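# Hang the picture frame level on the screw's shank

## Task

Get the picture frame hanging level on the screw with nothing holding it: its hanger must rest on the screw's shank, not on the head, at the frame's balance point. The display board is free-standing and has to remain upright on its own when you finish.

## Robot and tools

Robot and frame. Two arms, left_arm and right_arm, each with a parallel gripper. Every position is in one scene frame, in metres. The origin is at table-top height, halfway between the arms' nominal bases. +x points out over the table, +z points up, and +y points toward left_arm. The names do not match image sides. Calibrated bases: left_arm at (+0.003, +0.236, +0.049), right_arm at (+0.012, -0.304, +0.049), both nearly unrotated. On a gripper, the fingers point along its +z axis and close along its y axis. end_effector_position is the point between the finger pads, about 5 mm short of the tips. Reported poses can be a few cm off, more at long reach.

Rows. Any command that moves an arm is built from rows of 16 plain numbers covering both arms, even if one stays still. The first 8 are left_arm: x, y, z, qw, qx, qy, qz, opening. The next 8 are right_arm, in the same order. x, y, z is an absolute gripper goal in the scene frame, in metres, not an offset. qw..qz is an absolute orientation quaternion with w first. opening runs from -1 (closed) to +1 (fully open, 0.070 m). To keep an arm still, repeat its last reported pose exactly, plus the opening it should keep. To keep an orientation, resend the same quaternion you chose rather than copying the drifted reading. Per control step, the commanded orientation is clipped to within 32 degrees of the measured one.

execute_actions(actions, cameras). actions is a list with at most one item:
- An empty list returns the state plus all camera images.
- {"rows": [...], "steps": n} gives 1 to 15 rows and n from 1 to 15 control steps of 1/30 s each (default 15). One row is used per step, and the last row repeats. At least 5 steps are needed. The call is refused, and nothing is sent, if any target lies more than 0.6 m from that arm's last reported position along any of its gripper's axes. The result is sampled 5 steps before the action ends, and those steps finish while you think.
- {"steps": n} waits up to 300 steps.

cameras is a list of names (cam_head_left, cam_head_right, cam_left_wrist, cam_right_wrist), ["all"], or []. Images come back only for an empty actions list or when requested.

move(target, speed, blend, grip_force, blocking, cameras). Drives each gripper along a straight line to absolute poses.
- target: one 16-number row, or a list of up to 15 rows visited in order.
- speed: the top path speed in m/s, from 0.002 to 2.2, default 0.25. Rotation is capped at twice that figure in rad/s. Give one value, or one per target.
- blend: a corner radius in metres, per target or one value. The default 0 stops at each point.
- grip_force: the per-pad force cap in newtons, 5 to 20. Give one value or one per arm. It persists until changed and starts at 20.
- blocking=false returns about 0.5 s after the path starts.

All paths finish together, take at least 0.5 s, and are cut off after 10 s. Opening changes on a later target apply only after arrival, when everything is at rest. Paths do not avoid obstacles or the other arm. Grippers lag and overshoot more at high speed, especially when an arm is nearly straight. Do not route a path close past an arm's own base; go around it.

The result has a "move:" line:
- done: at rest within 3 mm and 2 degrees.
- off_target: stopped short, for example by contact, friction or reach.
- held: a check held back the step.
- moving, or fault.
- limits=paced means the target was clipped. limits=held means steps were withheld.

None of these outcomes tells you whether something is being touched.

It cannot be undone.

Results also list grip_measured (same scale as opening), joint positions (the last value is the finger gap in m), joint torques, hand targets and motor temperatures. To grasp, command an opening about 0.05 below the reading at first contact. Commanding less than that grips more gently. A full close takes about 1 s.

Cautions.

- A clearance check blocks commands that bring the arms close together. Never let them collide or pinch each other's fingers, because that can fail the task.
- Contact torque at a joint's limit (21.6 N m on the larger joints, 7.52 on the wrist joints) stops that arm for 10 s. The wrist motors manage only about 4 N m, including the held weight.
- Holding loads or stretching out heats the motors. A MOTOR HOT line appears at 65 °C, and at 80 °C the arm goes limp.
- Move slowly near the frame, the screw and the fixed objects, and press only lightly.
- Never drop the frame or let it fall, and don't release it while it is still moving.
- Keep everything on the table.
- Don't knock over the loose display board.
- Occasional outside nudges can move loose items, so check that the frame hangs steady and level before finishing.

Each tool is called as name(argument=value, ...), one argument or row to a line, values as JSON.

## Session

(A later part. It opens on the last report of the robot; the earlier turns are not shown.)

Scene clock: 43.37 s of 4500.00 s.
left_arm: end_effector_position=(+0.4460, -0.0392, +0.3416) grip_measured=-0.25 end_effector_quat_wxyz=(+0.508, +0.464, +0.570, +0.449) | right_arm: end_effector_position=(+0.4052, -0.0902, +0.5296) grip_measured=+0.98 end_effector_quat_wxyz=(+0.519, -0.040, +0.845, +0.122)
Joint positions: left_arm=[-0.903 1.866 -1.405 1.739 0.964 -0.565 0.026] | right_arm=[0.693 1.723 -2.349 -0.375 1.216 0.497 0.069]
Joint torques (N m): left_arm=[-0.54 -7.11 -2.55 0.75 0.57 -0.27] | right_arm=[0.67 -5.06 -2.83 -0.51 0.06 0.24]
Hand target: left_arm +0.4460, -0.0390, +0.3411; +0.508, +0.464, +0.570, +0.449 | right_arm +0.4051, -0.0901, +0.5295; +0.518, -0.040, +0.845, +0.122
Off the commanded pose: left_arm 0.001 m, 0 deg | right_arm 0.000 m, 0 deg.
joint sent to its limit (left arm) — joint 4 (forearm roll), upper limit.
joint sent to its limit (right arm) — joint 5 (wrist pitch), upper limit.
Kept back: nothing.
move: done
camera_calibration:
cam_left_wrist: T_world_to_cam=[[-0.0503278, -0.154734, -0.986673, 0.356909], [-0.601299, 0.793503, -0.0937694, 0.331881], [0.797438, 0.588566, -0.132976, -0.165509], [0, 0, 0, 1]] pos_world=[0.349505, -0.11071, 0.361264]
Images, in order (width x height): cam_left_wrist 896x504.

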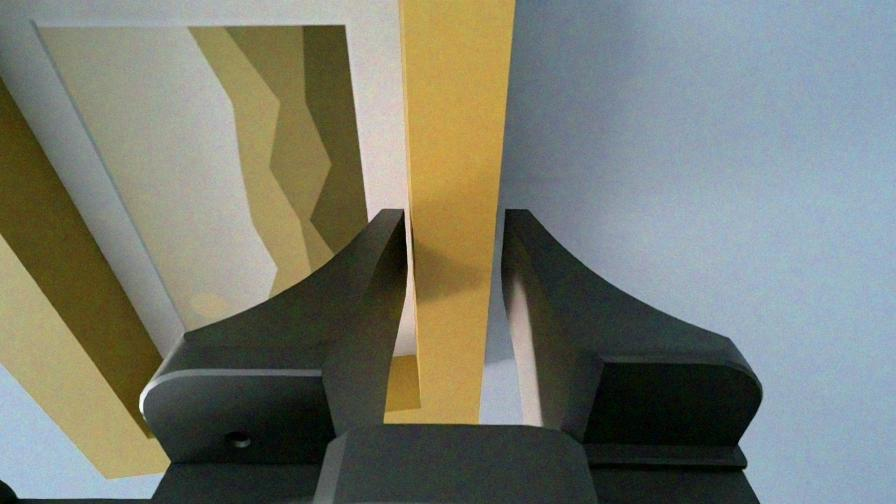

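move(
  target=[0.446,-0.039,0.341,0.508,0.464,0.570,0.449,-0.55,0.4051,-0.0901,0.5295,0.518,-0.040,0.845,0.122,0.98],
  grip_force=[14,20],
  cameras=["cam_left_wrist","cam_right_wrist","cam_head_left","cam_head_right"],
)

zoom_image(
  camera="cam_right_wrist",
  region=[200, 200, 600, 360],
)

Scene clock: 44.30 s of 4500.00 s.
left_arm: end_effector_position=(+0.4460, -0.0387, +0.3418) grip_measured=-0.41 end_effector_quat_wxyz=(+0.508, +0.463, +0.570, +0.449) | right_arm: end_effector_position=(+0.4052, -0.0902, +0.5296) grip_measured=+0.98 end_effector_quat_wxyz=(+0.519, -0.040, +0.845, +0.122)
Joint positions: left_arm=[-0.903 1.866 -1.405 1.739 0.966 -0.565 0.02] | right_arm=[0.693 1.723 -2.349 -0.375 1.216 0.497 0.069]
Joint torques (N m): left_arm=[0.8 -5.58 -0.75 0.53 -0.12 -0.34] | right_arm=[0.68 -5.05 -2.86 -0.51 0.07 0.25]
Hand target: left_arm +0.4460, -0.0390, +0.3410; +0.508, +0.464, +0.570, +0.449 | right_arm +0.4051, -0.0901, +0.5295; +0.518, -0.040, +0.845, +0.122
Off the commanded pose: left_arm 0.001 m, 0 deg | right_arm 0.000 m, 0 deg.
joint read past its limit (left arm) — joint 4 (forearm roll), upper limit.
joint sent to its limit (left arm) — joint 4 (forearm roll), upper limit.
joint sent to its limit (right arm) — joint 5 (wrist pitch), upper limit.
Kept back: nothing.
grip_force (N): 14, 20
move: done
camera_calibration:
cam_left_wrist: T_world_to_cam=[[-0.0492126, -0.154582, -0.986754, 0.356699], [-0.602811, 0.792321, -0.0940584, 0.332293], [0.796365, 0.590197, -0.132176, -0.165426], [0, 0, 0, 1]] pos_world=[0.349604, -0.11051, 0.361364]
cam_right_wrist: T_world_to_cam=[[0.167656, -0.966303, -0.195322, -0.0510318], [-0.899429, -0.0688095, -0.431617, 0.580549], [0.403633, 0.248041, -0.880657, 0.443515], [0, 0, 0, 1]] pos_world=[0.351701, -0.119375, 0.631192]

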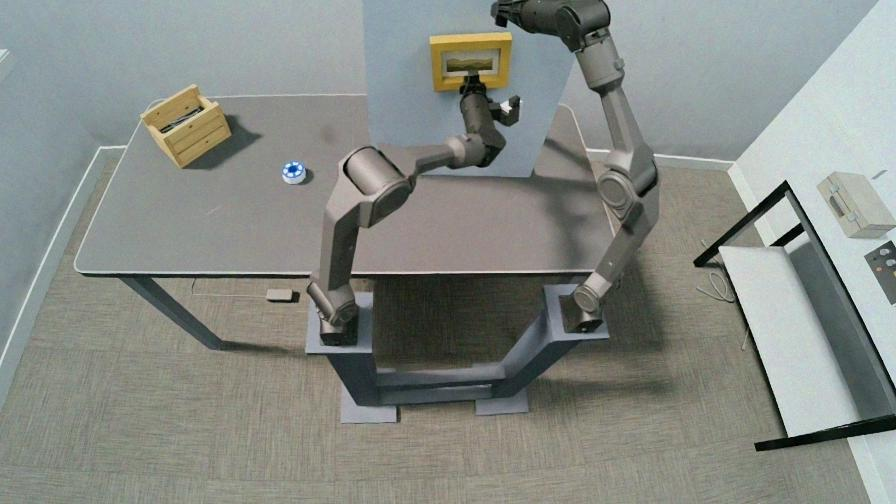

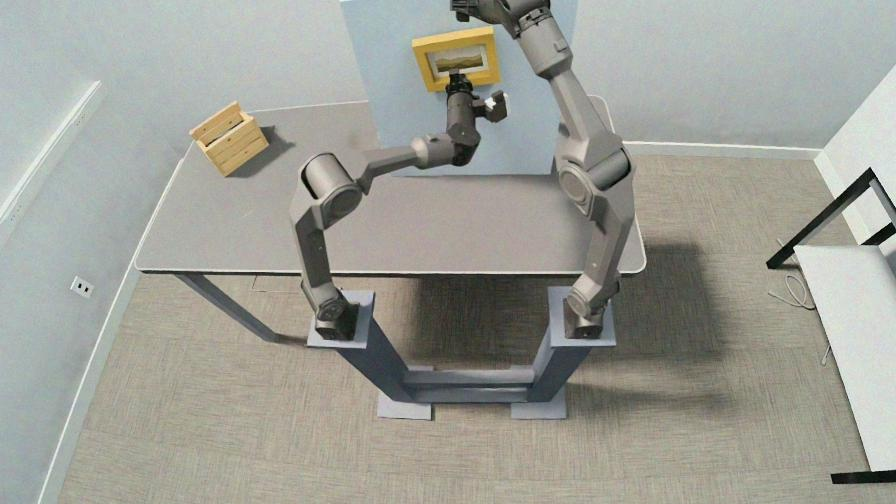

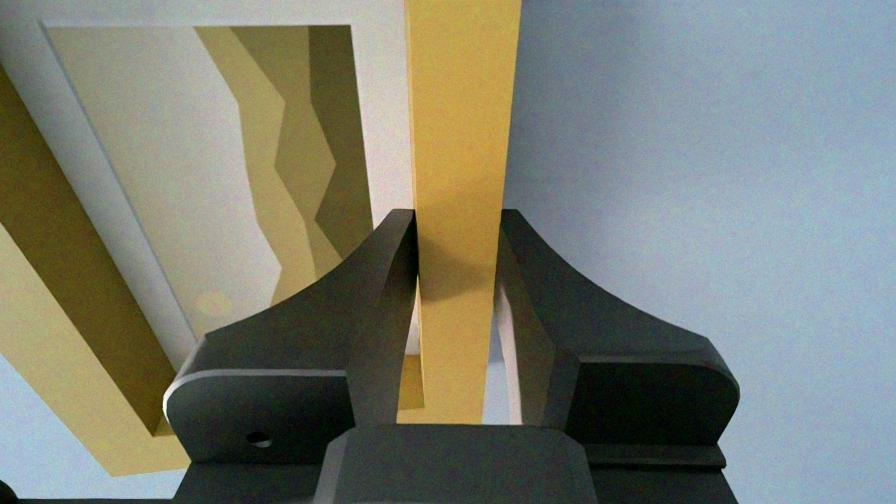

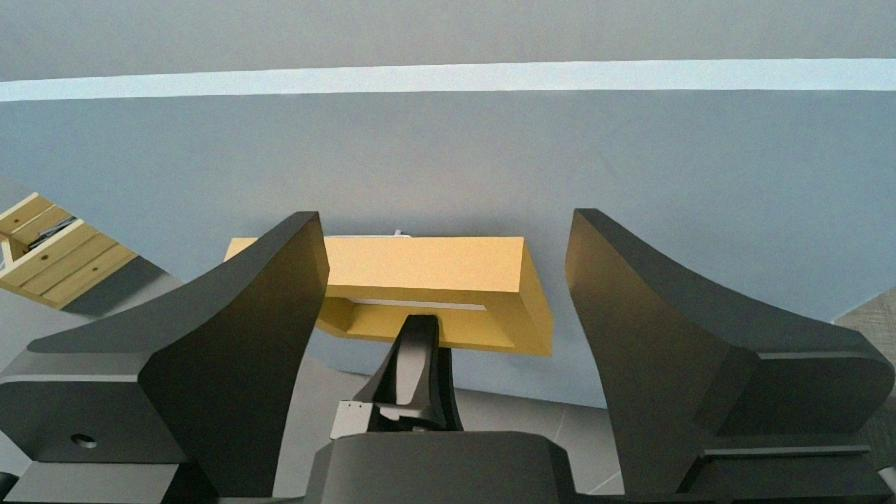

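Scaled by 1.260 from the camera's 896x504 image, which has a finer 1280x720 frame.

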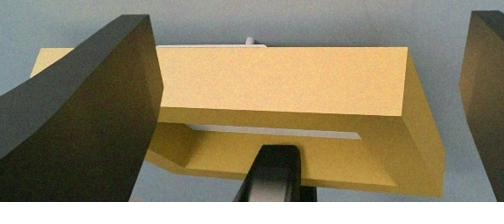

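move(
  target=[0.446,-0.0387,0.3458,0.508,0.464,0.570,0.449,-0.55,0.4051,-0.0901,0.5295,0.518,-0.040,0.845,0.122,0.98],
  speed=0.03,
  cameras=["cam_left_wrist","cam_right_wrist"],
)

zoom_image(
  camera="cam_right_wrist",
  region=[200, 200, 600, 360],
)

zoom_image(
  camera="cam_right_wrist",
  region=[310, 210, 470, 270],
)

Scene clock: 46.23 s of 4500.00 s.
left_arm: end_effector_position=(+0.4462, -0.0394, +0.3421) grip_measured=-0.41 end_effector_quat_wxyz=(+0.505, +0.466, +0.571, +0.449) | right_arm: end_effector_position=(+0.4052, -0.0902, +0.5296) grip_measured=+0.98 end_effector_quat_wxyz=(+0.519, -0.040, +0.845, +0.122)
Joint positions: left_arm=[-0.903 1.866 -1.413 1.726 0.961 -0.547 0.021] | right_arm=[0.693 1.723 -2.349 -0.375 1.216 0.497 0.069]
Joint torques (N m): left_arm=[1.1 -8.92 -3.98 0.87 -0.13 0.02] | right_arm=[0.67 -5.06 -2.85 -0.5 0.06 0.24]
Hand target: left_arm +0.4460, -0.0387, +0.3458; +0.508, +0.464, +0.570, +0.449 | right_arm +0.4051, -0.0901, +0.5295; +0.518, -0.040, +0.845, +0.122
Off the commanded pose: left_arm 0.004 m, 0 deg | right_arm 0.000 m, 0 deg.
joint sent to its limit (right arm) — joint 5 (wrist pitch), upper limit.
Kept back: nothing.
grip_force (N): 14, 20
move: off_target (left_arm)
camera_calibration:
cam_left_wrist: T_world_to_cam=[[-0.0563482, -0.150493, -0.987004, 0.360356], [-0.602448, 0.793447, -0.0865866, 0.33031], [0.796166, 0.58974, -0.135374, -0.164042], [0, 0, 0, 1]] pos_world=[0.349905, -0.11111, 0.362066]
cam_right_wrist: T_world_to_cam=[[0.167656, -0.966303, -0.195322, -0.0510318], [-0.899429, -0.0688095, -0.431617, 0.580549], [0.403633, 0.248041, -0.880657, 0.443515], [0, 0, 0, 1]] pos_world=[0.351701, -0.119375, 0.631192]
Images, in order (width x height): cam_left_wrist 896x504, cam_right_wrist 896x504.

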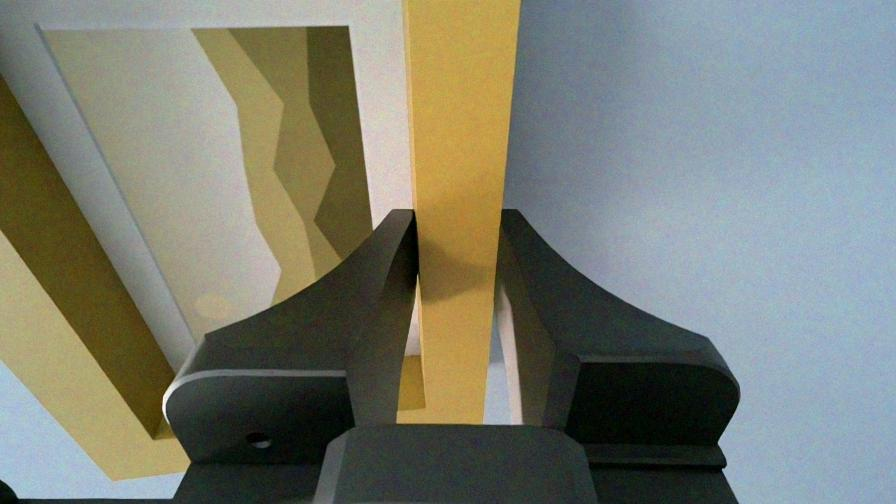

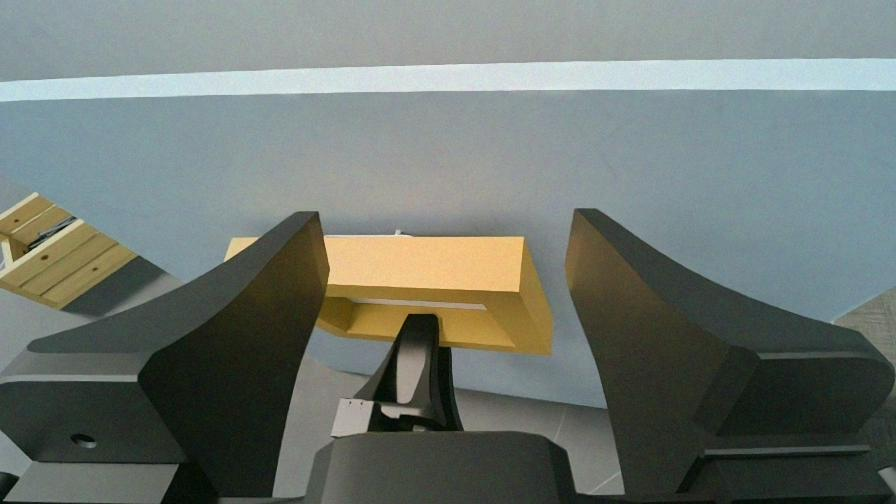

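Scaled by 1.260 from the camera's 896x504 image, which has a finer 1280x720 frame.

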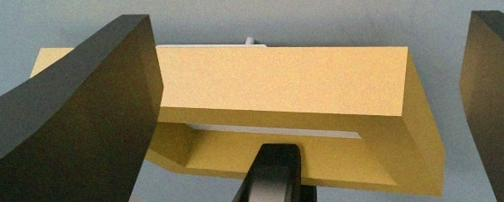

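Scaled by 3.150 from the camera's 896x504 image, which has a finer 1280x720 frame.

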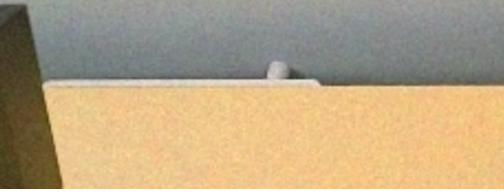

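move(
  target=[0.446,-0.0387,0.350,0.508,0.464,0.570,0.449,-0.55,0.4051,-0.0901,0.5295,0.518,-0.040,0.845,0.122,0.98],
  speed=0.03,
  cameras=["cam_right_wrist"],
)

zoom_image(
  camera="cam_right_wrist",
  region=[310, 210, 470, 270],
)

Scene clock: 47.20 s of 4500.00 s.
left_arm: end_effector_position=(+0.4460, -0.0388, +0.3496) grip_measured=-0.41 end_effector_quat_wxyz=(+0.508, +0.464, +0.570, +0.449) | right_arm: end_effector_position=(+0.4052, -0.0902, +0.5296) grip_measured=+0.98 end_effector_quat_wxyz=(+0.519, -0.040, +0.845, +0.122)
Joint positions: left_arm=[-0.903 1.858 -1.427 1.718 0.96 -0.528 0.021] | right_arm=[0.693 1.723 -2.349 -0.375 1.216 0.497 0.069]
Joint torques (N m): left_arm=[1.03 -9.99 -4.55 0.95 0.44 -0.1] | right_arm=[0.67 -5.08 -2.89 -0.5 0.07 0.25]
Hand target: left_arm +0.4460, -0.0387, +0.3500; +0.508, +0.464, +0.570, +0.449 | right_arm +0.4051, -0.0901, +0.5295; +0.518, -0.040, +0.845, +0.122
Off the commanded pose: left_arm 0.000 m, 0 deg | right_arm 0.000 m, 0 deg.
joint sent to its limit (right arm) — joint 5 (wrist pitch), upper limit.
Kept back: nothing.
grip_force (N): 14, 20
move: done
camera_calibration:
cam_right_wrist: T_world_to_cam=[[0.167656, -0.966303, -0.195322, -0.0510318], [-0.899429, -0.0688095, -0.431617, 0.580549], [0.403633, 0.248041, -0.880657, 0.443515], [0, 0, 0, 1]] pos_world=[0.351701, -0.119375, 0.631192]
Images, in order (width x height): cam_right_wrist 896x504.

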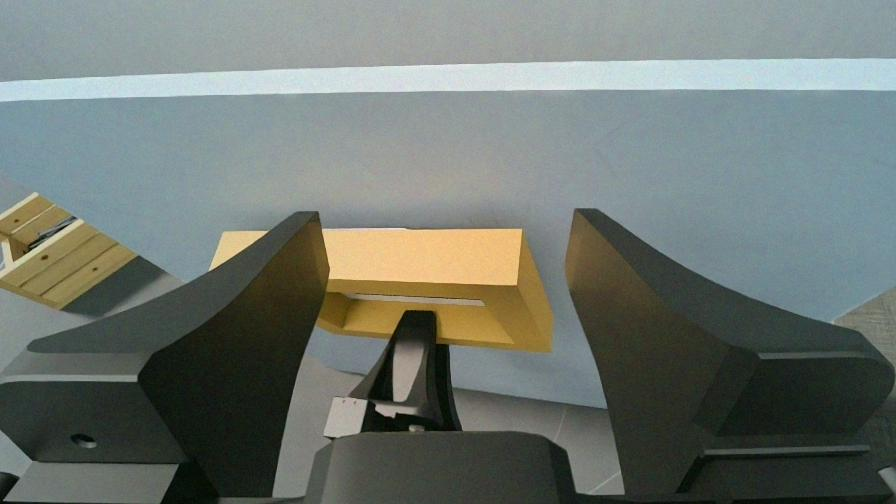

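Scaled by 3.150 from the camera's 896x504 image, which has a finer 1280x720 frame.

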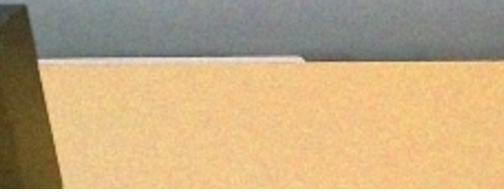

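move(
  target=[0.446,-0.0305,0.350,0.4692,0.5032,0.5322,0.4933,-0.55,0.4051,-0.0901,0.5295,0.518,-0.040,0.845,0.122,0.98],
  speed=0.08,
  cameras=["cam_right_wrist","cam_left_wrist","cam_head_left","cam_head_right"],
)

zoom_image(
  camera="cam_right_wrist",
  region=[310, 210, 470, 270],
)

zoom_image(
  camera="cam_head_left",
  region=[415, 20, 535, 110],
)

zoom_image(
  camera="cam_head_right",
  region=[400, 15, 520, 105],
)

Scene clock: 49.17 s of 4500.00 s.
left_arm: end_effector_position=(+0.4460, -0.0306, +0.3499) grip_measured=-0.41 end_effector_quat_wxyz=(+0.469, +0.504, +0.532, +0.493) | right_arm: end_effector_position=(+0.4052, -0.0902, +0.5296) grip_measured=+0.98 end_effector_quat_wxyz=(+0.519, -0.040, +0.845, +0.122)
Joint positions: left_arm=[-0.894 1.844 -1.401 1.734 0.967 -0.386 0.021] | right_arm=[0.693 1.723 -2.349 -0.375 1.216 0.497 0.069]
Joint torques (N m): left_arm=[0.82 -9.52 -3.45 1.11 0.61 -0.26] | right_arm=[0.69 -5.06 -2.86 -0.5 0.06 0.24]
Hand target: left_arm +0.4460, -0.0305, +0.3500; +0.469, +0.503, +0.532, +0.493 | right_arm +0.4051, -0.0901, +0.5295; +0.518, -0.040, +0.845, +0.122
Off the commanded pose: left_arm 0.000 m, 0 deg | right_arm 0.000 m, 0 deg.
joint sent to its limit (right arm) — joint 5 (wrist pitch), upper limit.
Kept back: nothing.
grip_force (N): 14, 20
move: done
camera_calibration:
cam_left_wrist: T_world_to_cam=[[-0.0503809, 0.00662032, -0.998708, 0.375628], [-0.601863, 0.797803, 0.0356502, 0.280914], [0.797008, 0.602882, -0.0362096, -0.202643], [0, 0, 0, 1]] pos_world=[0.349505, -0.104431, 0.35779]
cam_right_wrist: T_world_to_cam=[[0.167656, -0.966303, -0.195322, -0.0510318], [-0.899429, -0.0688095, -0.431617, 0.580549], [0.403633, 0.248041, -0.880657, 0.443515], [0, 0, 0, 1]] pos_world=[0.351701, -0.119375, 0.631192]

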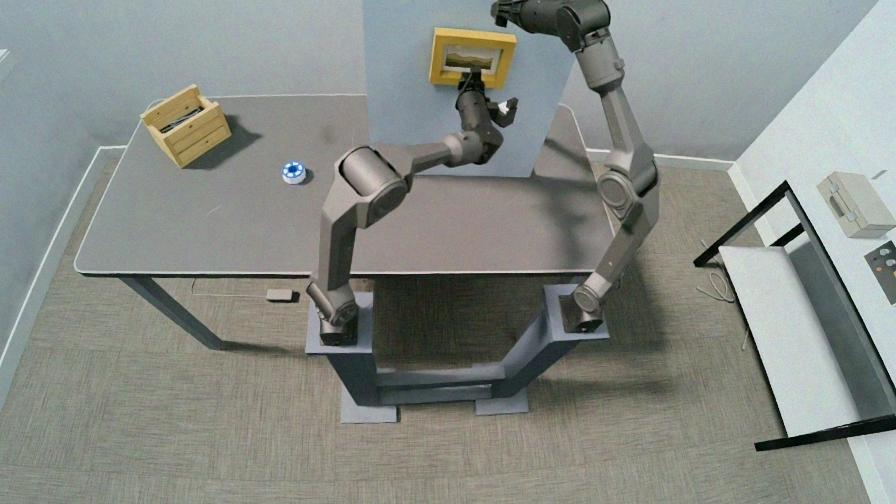

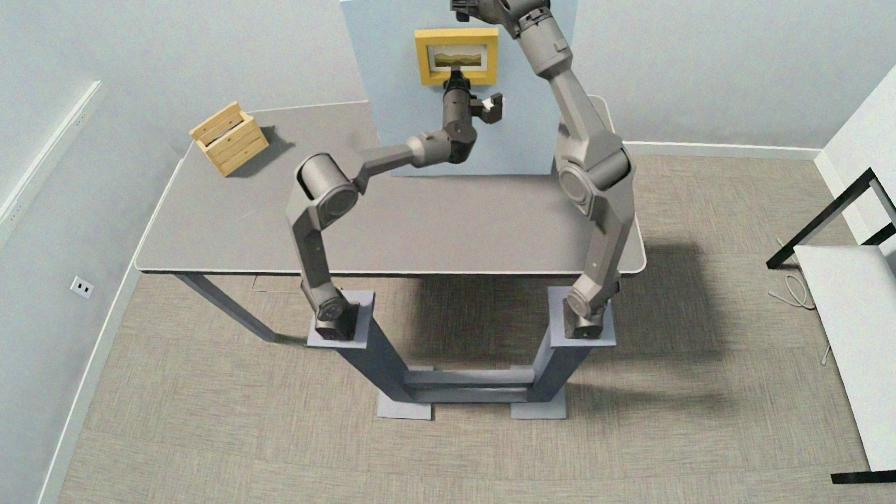

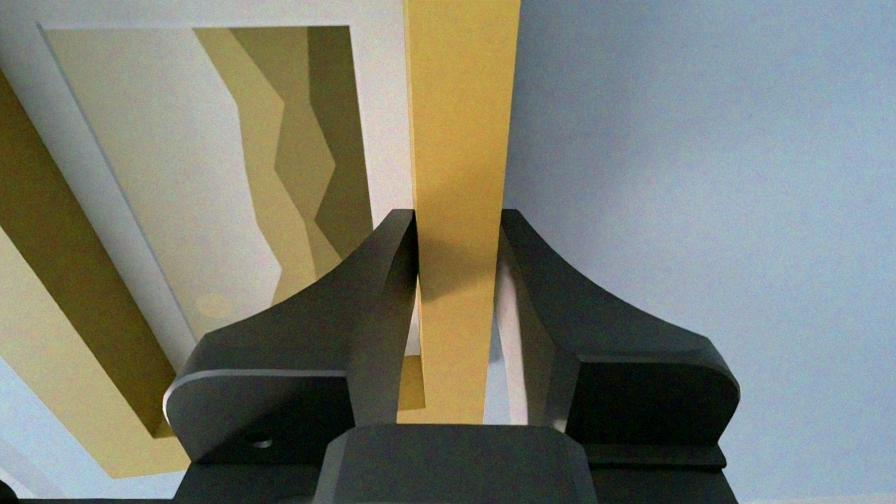

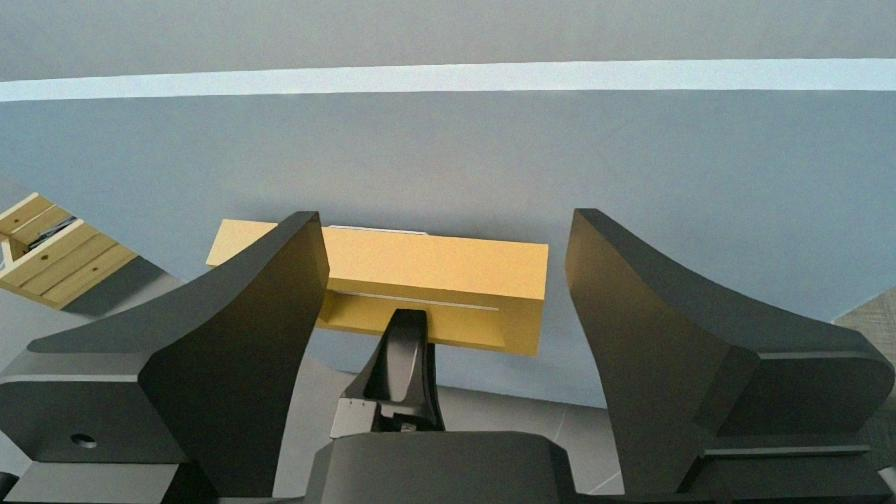

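Scaled by 3.150 from the camera's 896x504 image, which has a finer 1280x720 frame.

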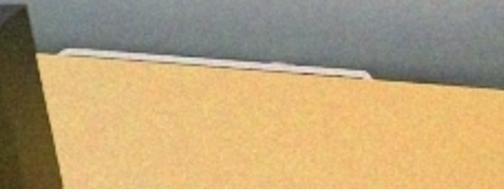

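Scaled by 4.200 from the camera's 896x504 image, which has a finer 1280x720 frame.

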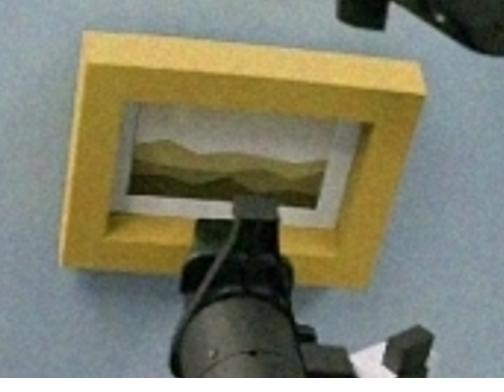

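Scaled by 4.200 from the camera's 896x504 image, which has a finer 1280x720 frame.

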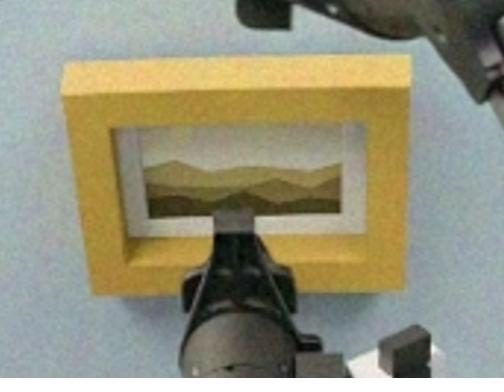

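move(
  target=[0.446,-0.0305,0.3445,0.4692,0.5032,0.5322,0.4933,-0.55,0.4051,-0.0901,0.5295,0.518,-0.040,0.845,0.122,0.98],
  speed=0.02,
  cameras=["cam_right_wrist"],
)

zoom_image(
  camera="cam_right_wrist",
  region=[310, 210, 470, 270],
)

Scene clock: 54.70 s of 4500.00 s.
left_arm: end_effector_position=(+0.4462, -0.0303, +0.3452) grip_measured=-0.41 end_effector_quat_wxyz=(+0.468, +0.503, +0.534, +0.493) | right_arm: end_effector_position=(+0.4052, -0.0902, +0.5296) grip_measured=+0.98 end_effector_quat_wxyz=(+0.519, -0.040, +0.845, +0.122)
Joint positions: left_arm=[-0.894 1.85 -1.392 1.739 0.971 -0.402 0.021] | right_arm=[0.693 1.723 -2.349 -0.375 1.216 0.497 0.069]
Joint torques (N m): left_arm=[-0.22 -7.5 -3.07 0.84 0.68 -0.24] | right_arm=[0.65 -5.1 -2.84 -0.49 0.06 0.23]
Hand target: left_arm +0.4460, -0.0306, +0.3446; +0.468, +0.504, +0.534, +0.493 | right_arm +0.4051, -0.0901, +0.5295; +0.518, -0.040, +0.845, +0.122
Off the commanded pose: left_arm 0.001 m, 0 deg | right_arm 0.000 m, 0 deg.
joint read past its limit (left arm) — joint 4 (forearm roll), upper limit.
joint sent to its limit (left arm) — joint 4 (forearm roll), upper limit.
joint sent to its limit (right arm) — joint 5 (wrist pitch), upper limit.
Kept back: nothing.
grip_force (N): 14, 20
move: done
camera_calibration:
cam_right_wrist: T_world_to_cam=[[0.167656, -0.966303, -0.195322, -0.0510318], [-0.899429, -0.0688095, -0.431617, 0.580549], [0.403633, 0.248041, -0.880657, 0.443515], [0, 0, 0, 1]] pos_world=[0.351701, -0.119375, 0.631192]
Images, in order (width x height): cam_right_wrist 896x504.

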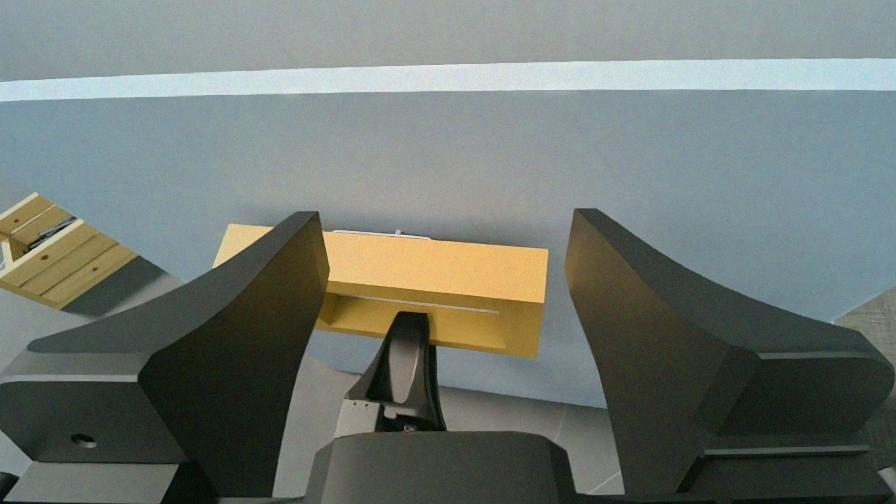

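Scaled by 3.150 from the camera's 896x504 image, which has a finer 1280x720 frame.

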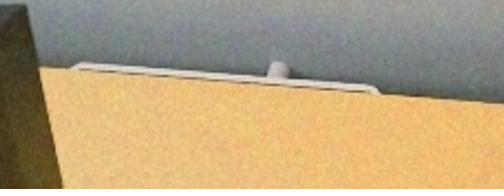

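move(
  target=[0.446,-0.0305,0.3405,0.4692,0.5032,0.5322,0.4933,-0.55,0.4051,-0.0901,0.5295,0.518,-0.040,0.845,0.122,0.98],
  speed=0.02,
  cameras=["cam_right_wrist","cam_left_wrist"],
)

zoom_image(
  camera="cam_right_wrist",
  region=[310, 210, 470, 270],
)

Scene clock: 55.63 s of 4500.00 s.
left_arm: end_effector_position=(+0.4459, -0.0301, +0.3432) grip_measured=-0.41 end_effector_quat_wxyz=(+0.468, +0.502, +0.536, +0.492) | right_arm: end_effector_position=(+0.4052, -0.0902, +0.5296) grip_measured=+0.98 end_effector_quat_wxyz=(+0.519, -0.040, +0.845, +0.122)
Joint positions: left_arm=[-0.895 1.852 -1.388 1.739 0.974 -0.41 0.02] | right_arm=[0.693 1.723 -2.349 -0.375 1.216 0.497 0.069]
Joint torques (N m): left_arm=[-0.46 -3.95 0.3 0.52 -0.22 -0.24] | right_arm=[0.66 -5.11 -2.89 -0.49 0.06 0.23]
Hand target: left_arm +0.4460, -0.0306, +0.3406; +0.466, +0.504, +0.535, +0.492 | right_arm +0.4051, -0.0901, +0.5295; +0.518, -0.040, +0.845, +0.122
Off the commanded pose: left_arm 0.003 m, 0 deg | right_arm 0.000 m, 0 deg.
joint read past its limit (left arm) — joint 4 (forearm roll), upper limit.
joint sent to its limit (left arm) — joint 4 (forearm roll), upper limit.
joint sent to its limit (right arm) — joint 5 (wrist pitch), upper limit.
Kept back: nothing.
grip_force (N): 14, 20
move: done
camera_calibration:
cam_left_wrist: T_world_to_cam=[[-0.0549895, 0.00149381, -0.998486, 0.37085], [-0.605975, 0.794733, 0.0345617, 0.282859], [0.793581, 0.606958, -0.0427967, -0.199228], [0, 0, 0, 1]] pos_world=[0.349901, -0.104429, 0.351986]
cam_right_wrist: T_world_to_cam=[[0.167656, -0.966303, -0.195322, -0.0510318], [-0.899429, -0.0688095, -0.431617, 0.580549], [0.403633, 0.248041, -0.880657, 0.443515], [0, 0, 0, 1]] pos_world=[0.351701, -0.119375, 0.631192]
Images, in order (width x height): cam_left_wrist 896x504, cam_right_wrist 896x504.

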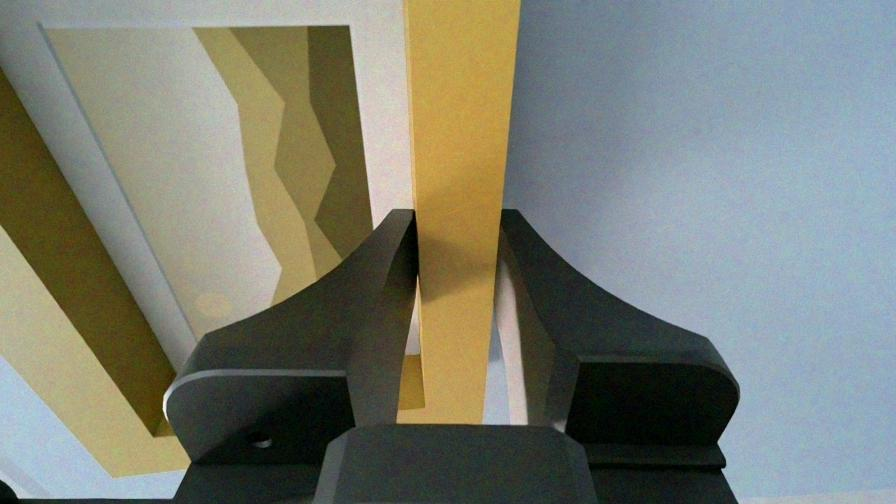

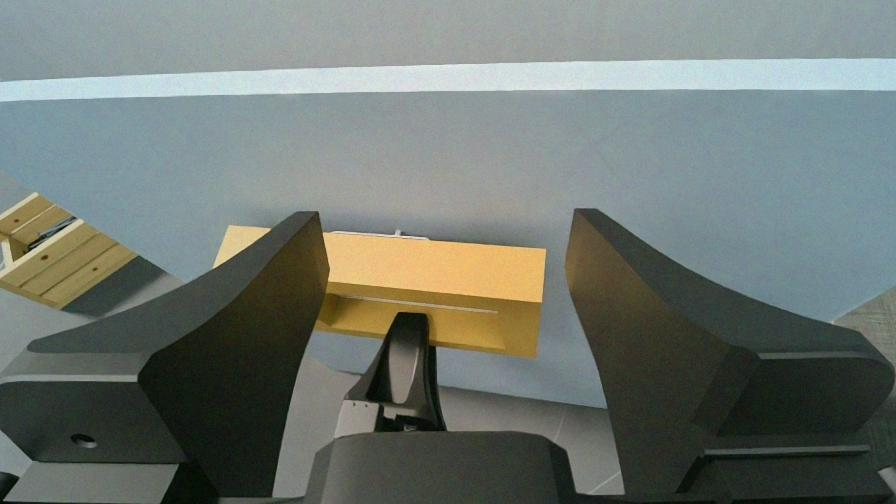

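Scaled by 3.150 from the camera's 896x504 image, which has a finer 1280x720 frame.

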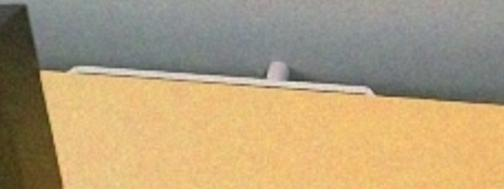

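move(
  target=[
    [0.446,-0.0303,0.3428,0.468,0.502,0.536,0.492,-0.55,0.4051,-0.0901,0.5295,0.518,-0.040,0.845,0.122,0.98],
    [0.446,-0.0303,0.3428,0.468,0.502,0.536,0.492,-0.2,0.4051,-0.0901,0.5295,0.518,-0.040,0.845,0.122,0.98],
  ],
  speed=0.03,
  cameras=["cam_right_wrist","cam_left_wrist","cam_head_left","cam_head_right"],
)

zoom_image(
  camera="cam_right_wrist",
  region=[310, 210, 470, 270],
)

zoom_image(
  camera="cam_head_left",
  region=[415, 20, 535, 110],
)

zoom_image(
  camera="cam_head_right",
  region=[400, 15, 520, 105],
)

Scene clock: 57.20 s of 4500.00 s.
left_arm: end_effector_position=(+0.4464, -0.0307, +0.3397) grip_measured=-0.20 end_effector_quat_wxyz=(+0.465, +0.504, +0.536, +0.492) | right_arm: end_effector_position=(+0.4052, -0.0902, +0.5296) grip_measured=+0.98 end_effector_quat_wxyz=(+0.519, -0.040, +0.845, +0.122)
Joint positions: left_arm=[-0.895 1.857 -1.386 1.739 0.974 -0.412 0.028] | right_arm=[0.693 1.723 -2.349 -0.375 1.216 0.497 0.069]
Joint torques (N m): left_arm=[0.87 -6.87 -2.54 0.17 -0.29 -0.13] | right_arm=[0.66 -5.12 -2.86 -0.49 0.07 0.23]
Hand target: left_arm +0.4460, -0.0303, +0.3428; +0.468, +0.502, +0.536, +0.492 | right_arm +0.4051, -0.0901, +0.5295; +0.518, -0.040, +0.845, +0.122
Off the commanded pose: left_arm 0.003 m, 0 deg | right_arm 0.000 m, 0 deg.
joint read past its limit (left arm) — joint 4 (forearm roll), upper limit.
joint sent to its limit (left arm) — joint 4 (forearm roll), upper limit.
joint sent to its limit (right arm) — joint 5 (wrist pitch), upper limit.
Kept back: nothing.
grip_force (N): 14, 20
move: done
camera_calibration:
cam_left_wrist: T_world_to_cam=[[-0.0598077, 0.00583518, -0.998193, 0.369528], [-0.605844, 0.79453, 0.0409443, 0.281465], [0.793333, 0.607197, -0.0439838, -0.19888], [0, 0, 0, 1]] pos_world=[0.350402, -0.105029, 0.348588]
cam_right_wrist: T_world_to_cam=[[0.167656, -0.966303, -0.195322, -0.0510318], [-0.899429, -0.0688095, -0.431617, 0.580549], [0.403633, 0.248041, -0.880657, 0.443515], [0, 0, 0, 1]] pos_world=[0.351701, -0.119375, 0.631192]

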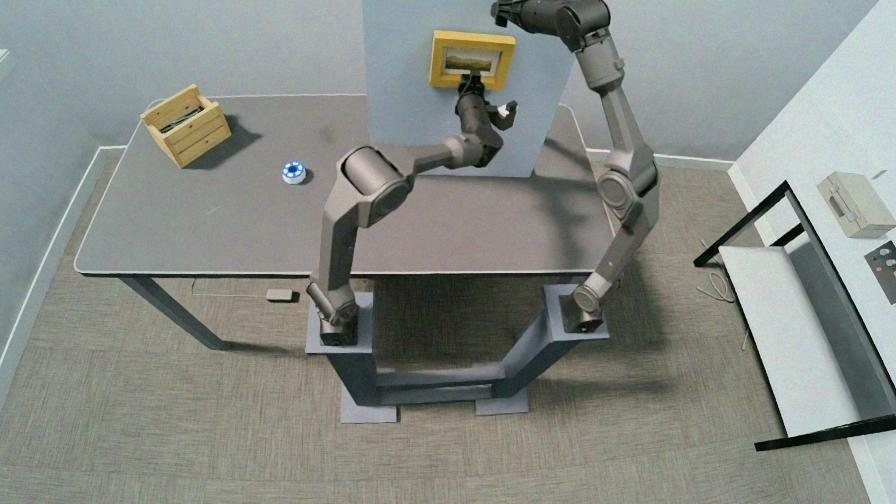

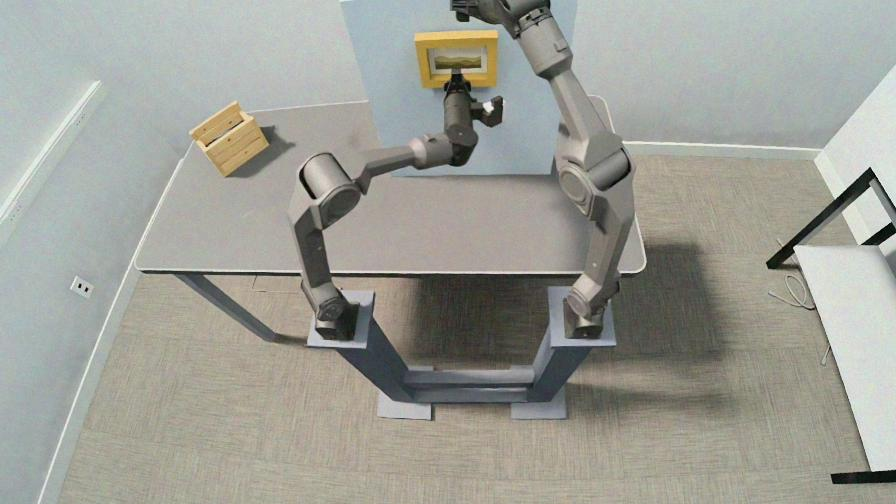

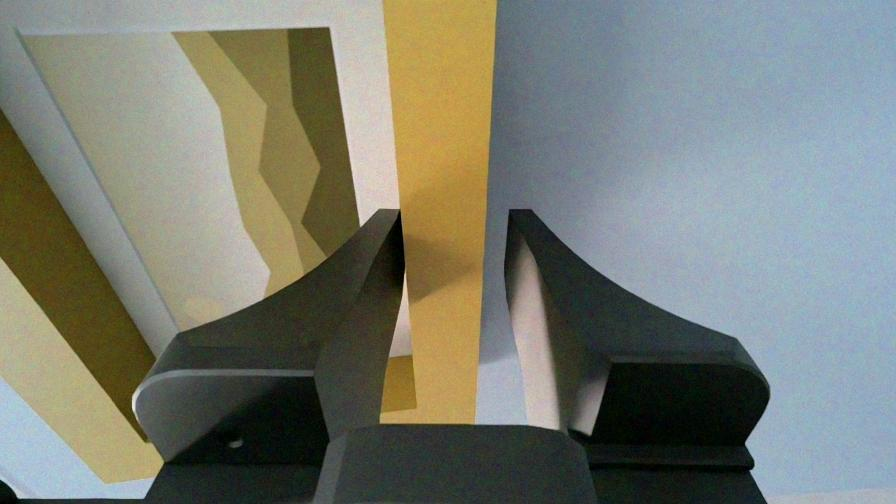

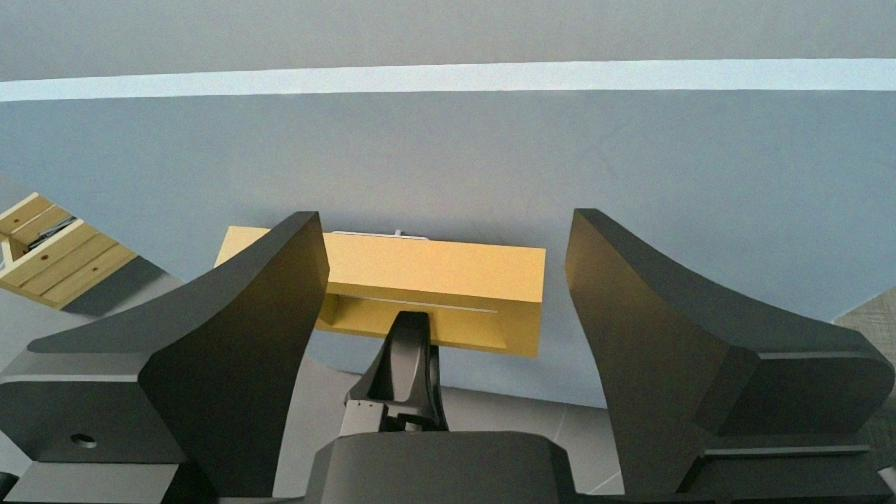

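Scaled by 3.150 from the camera's 896x504 image, which has a finer 1280x720 frame.

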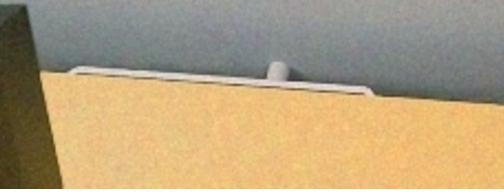

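Scaled by 4.200 from the camera's 896x504 image, which has a finer 1280x720 frame.

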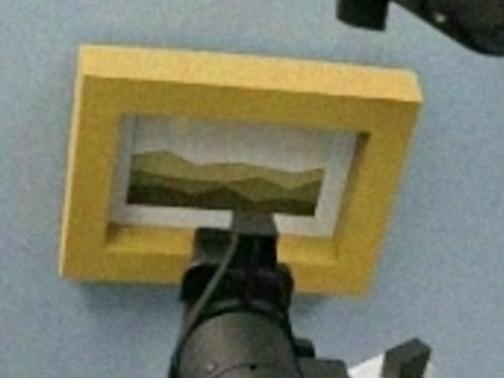

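Scaled by 4.200 from the camera's 896x504 image, which has a finer 1280x720 frame.

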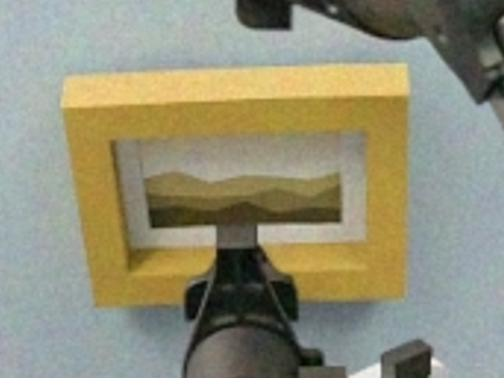

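move(
  target=[
    [0.446,-0.0303,0.3428,0.468,0.502,0.536,0.492,0.6,0.4051,-0.0901,0.5295,0.518,-0.040,0.845,0.122,0.98],
    [0.39,-0.0303,0.3428,0.468,0.502,0.536,0.492,0.6,0.4051,-0.0901,0.5295,0.518,-0.040,0.845,0.122,0.98],
  ],
  speed=0.06,
  cameras=["cam_right_wrist","cam_left_wrist","cam_head_left","cam_head_right"],
)

zoom_image(
  camera="cam_right_wrist",
  region=[310, 210, 470, 270],
)

zoom_image(
  camera="cam_head_left",
  region=[415, 20, 535, 110],
)

zoom_image(
  camera="cam_head_right",
  region=[400, 15, 520, 105],
)

Scene clock: 59.47 s of 4500.00 s.
left_arm: end_effector_position=(+0.3895, -0.0304, +0.3429) grip_measured=+0.60 end_effector_quat_wxyz=(+0.468, +0.502, +0.536, +0.492) | right_arm: end_effector_position=(+0.4052, -0.0902, +0.5296) grip_measured=+0.98 end_effector_quat_wxyz=(+0.519, -0.040, +0.845, +0.122)
Joint positions: left_arm=[-1.032 1.746 -1.236 1.701 1.105 -0.442 0.056] | right_arm=[0.693 1.723 -2.349 -0.375 1.216 0.497 0.069]
Joint torques (N m): left_arm=[0.44 -7.28 -3.1 0.7 0.23 -0.21] | right_arm=[0.6 -5.14 -2.86 -0.49 0.06 0.23]
Hand target: left_arm +0.3900, -0.0303, +0.3428; +0.468, +0.502, +0.536, +0.492 | right_arm +0.4051, -0.0901, +0.5295; +0.518, -0.040, +0.845, +0.122
Off the commanded pose: left_arm 0.001 m, 0 deg | right_arm 0.000 m, 0 deg.
joint sent to its limit (right arm) — joint 5 (wrist pitch), upper limit.
Kept back: nothing.
grip_force (N): 14, 20
move: done
camera_calibration:
cam_left_wrist: T_world_to_cam=[[-0.0549354, 0.000795762, -0.99849, 0.367356], [-0.605717, 0.794955, 0.0339592, 0.24903], [0.793782, 0.606667, -0.0431892, -0.154173], [0, 0, 0, 1]] pos_world=[0.293402, -0.104728, 0.351685]
cam_right_wrist: T_world_to_cam=[[0.167656, -0.966303, -0.195322, -0.0510318], [-0.899429, -0.0688095, -0.431617, 0.580549], [0.403633, 0.248041, -0.880657, 0.443515], [0, 0, 0, 1]] pos_world=[0.351701, -0.119375, 0.631192]

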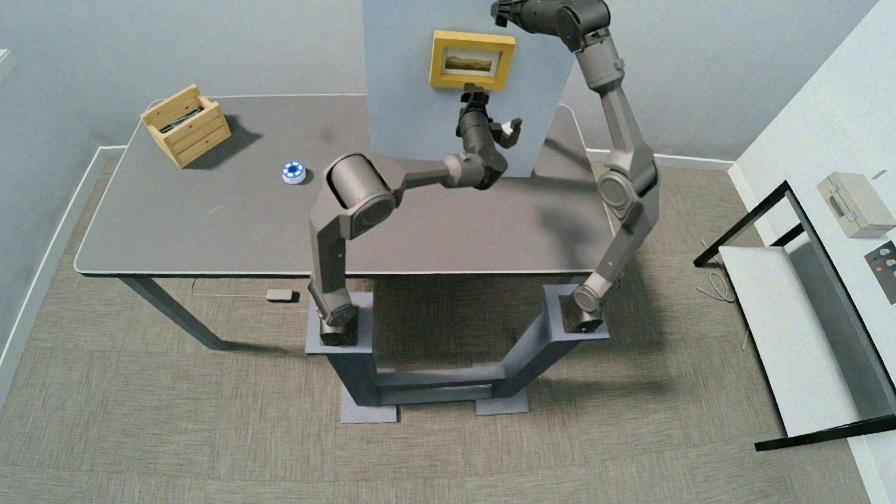

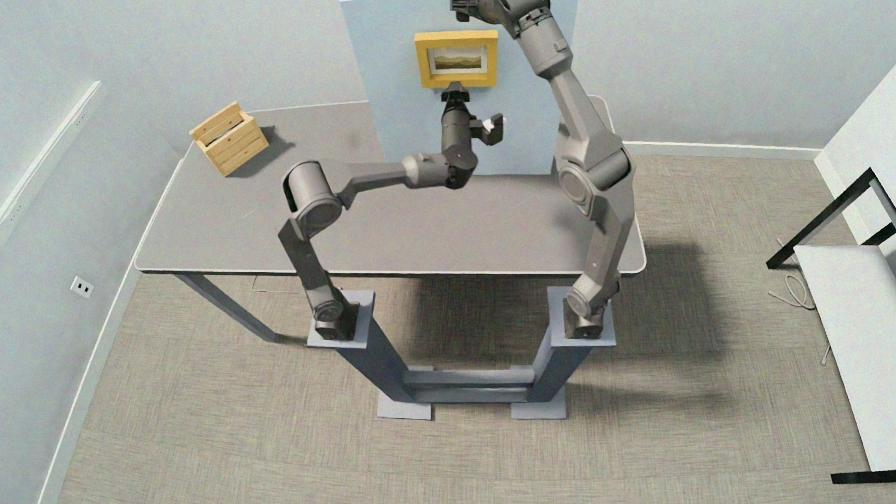

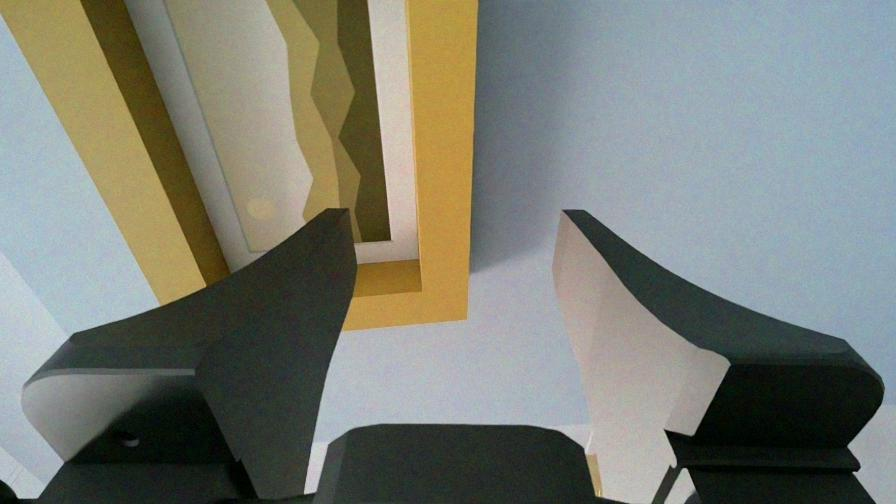

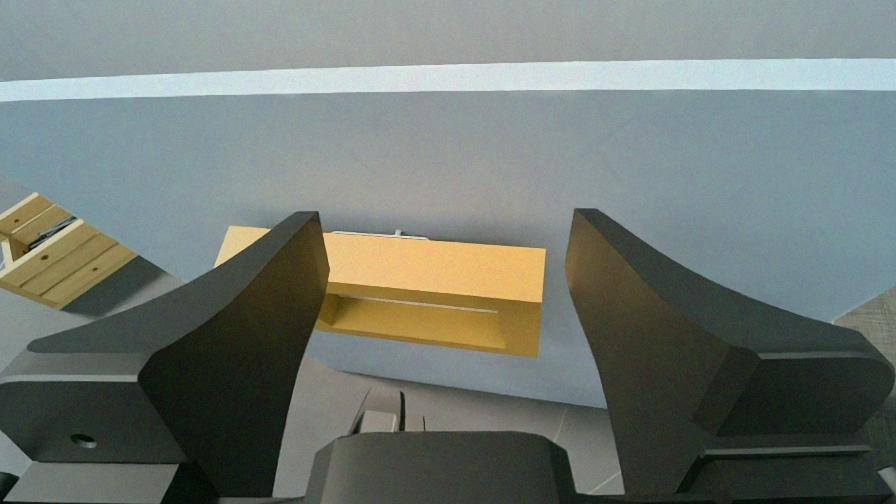

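Scaled by 3.150 from the camera's 896x504 image, which has a finer 1280x720 frame.

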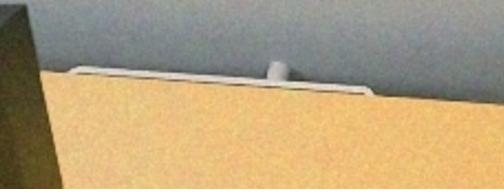

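Scaled by 4.200 from the camera's 896x504 image, which has a finer 1280x720 frame.

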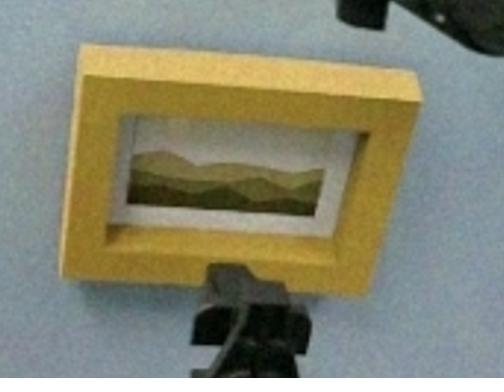

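Scaled by 4.200 from the camera's 896x504 image, which has a finer 1280x720 frame.

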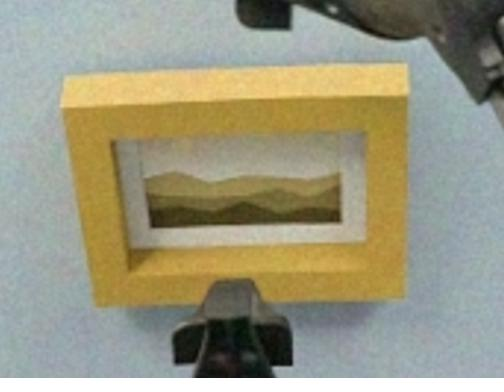

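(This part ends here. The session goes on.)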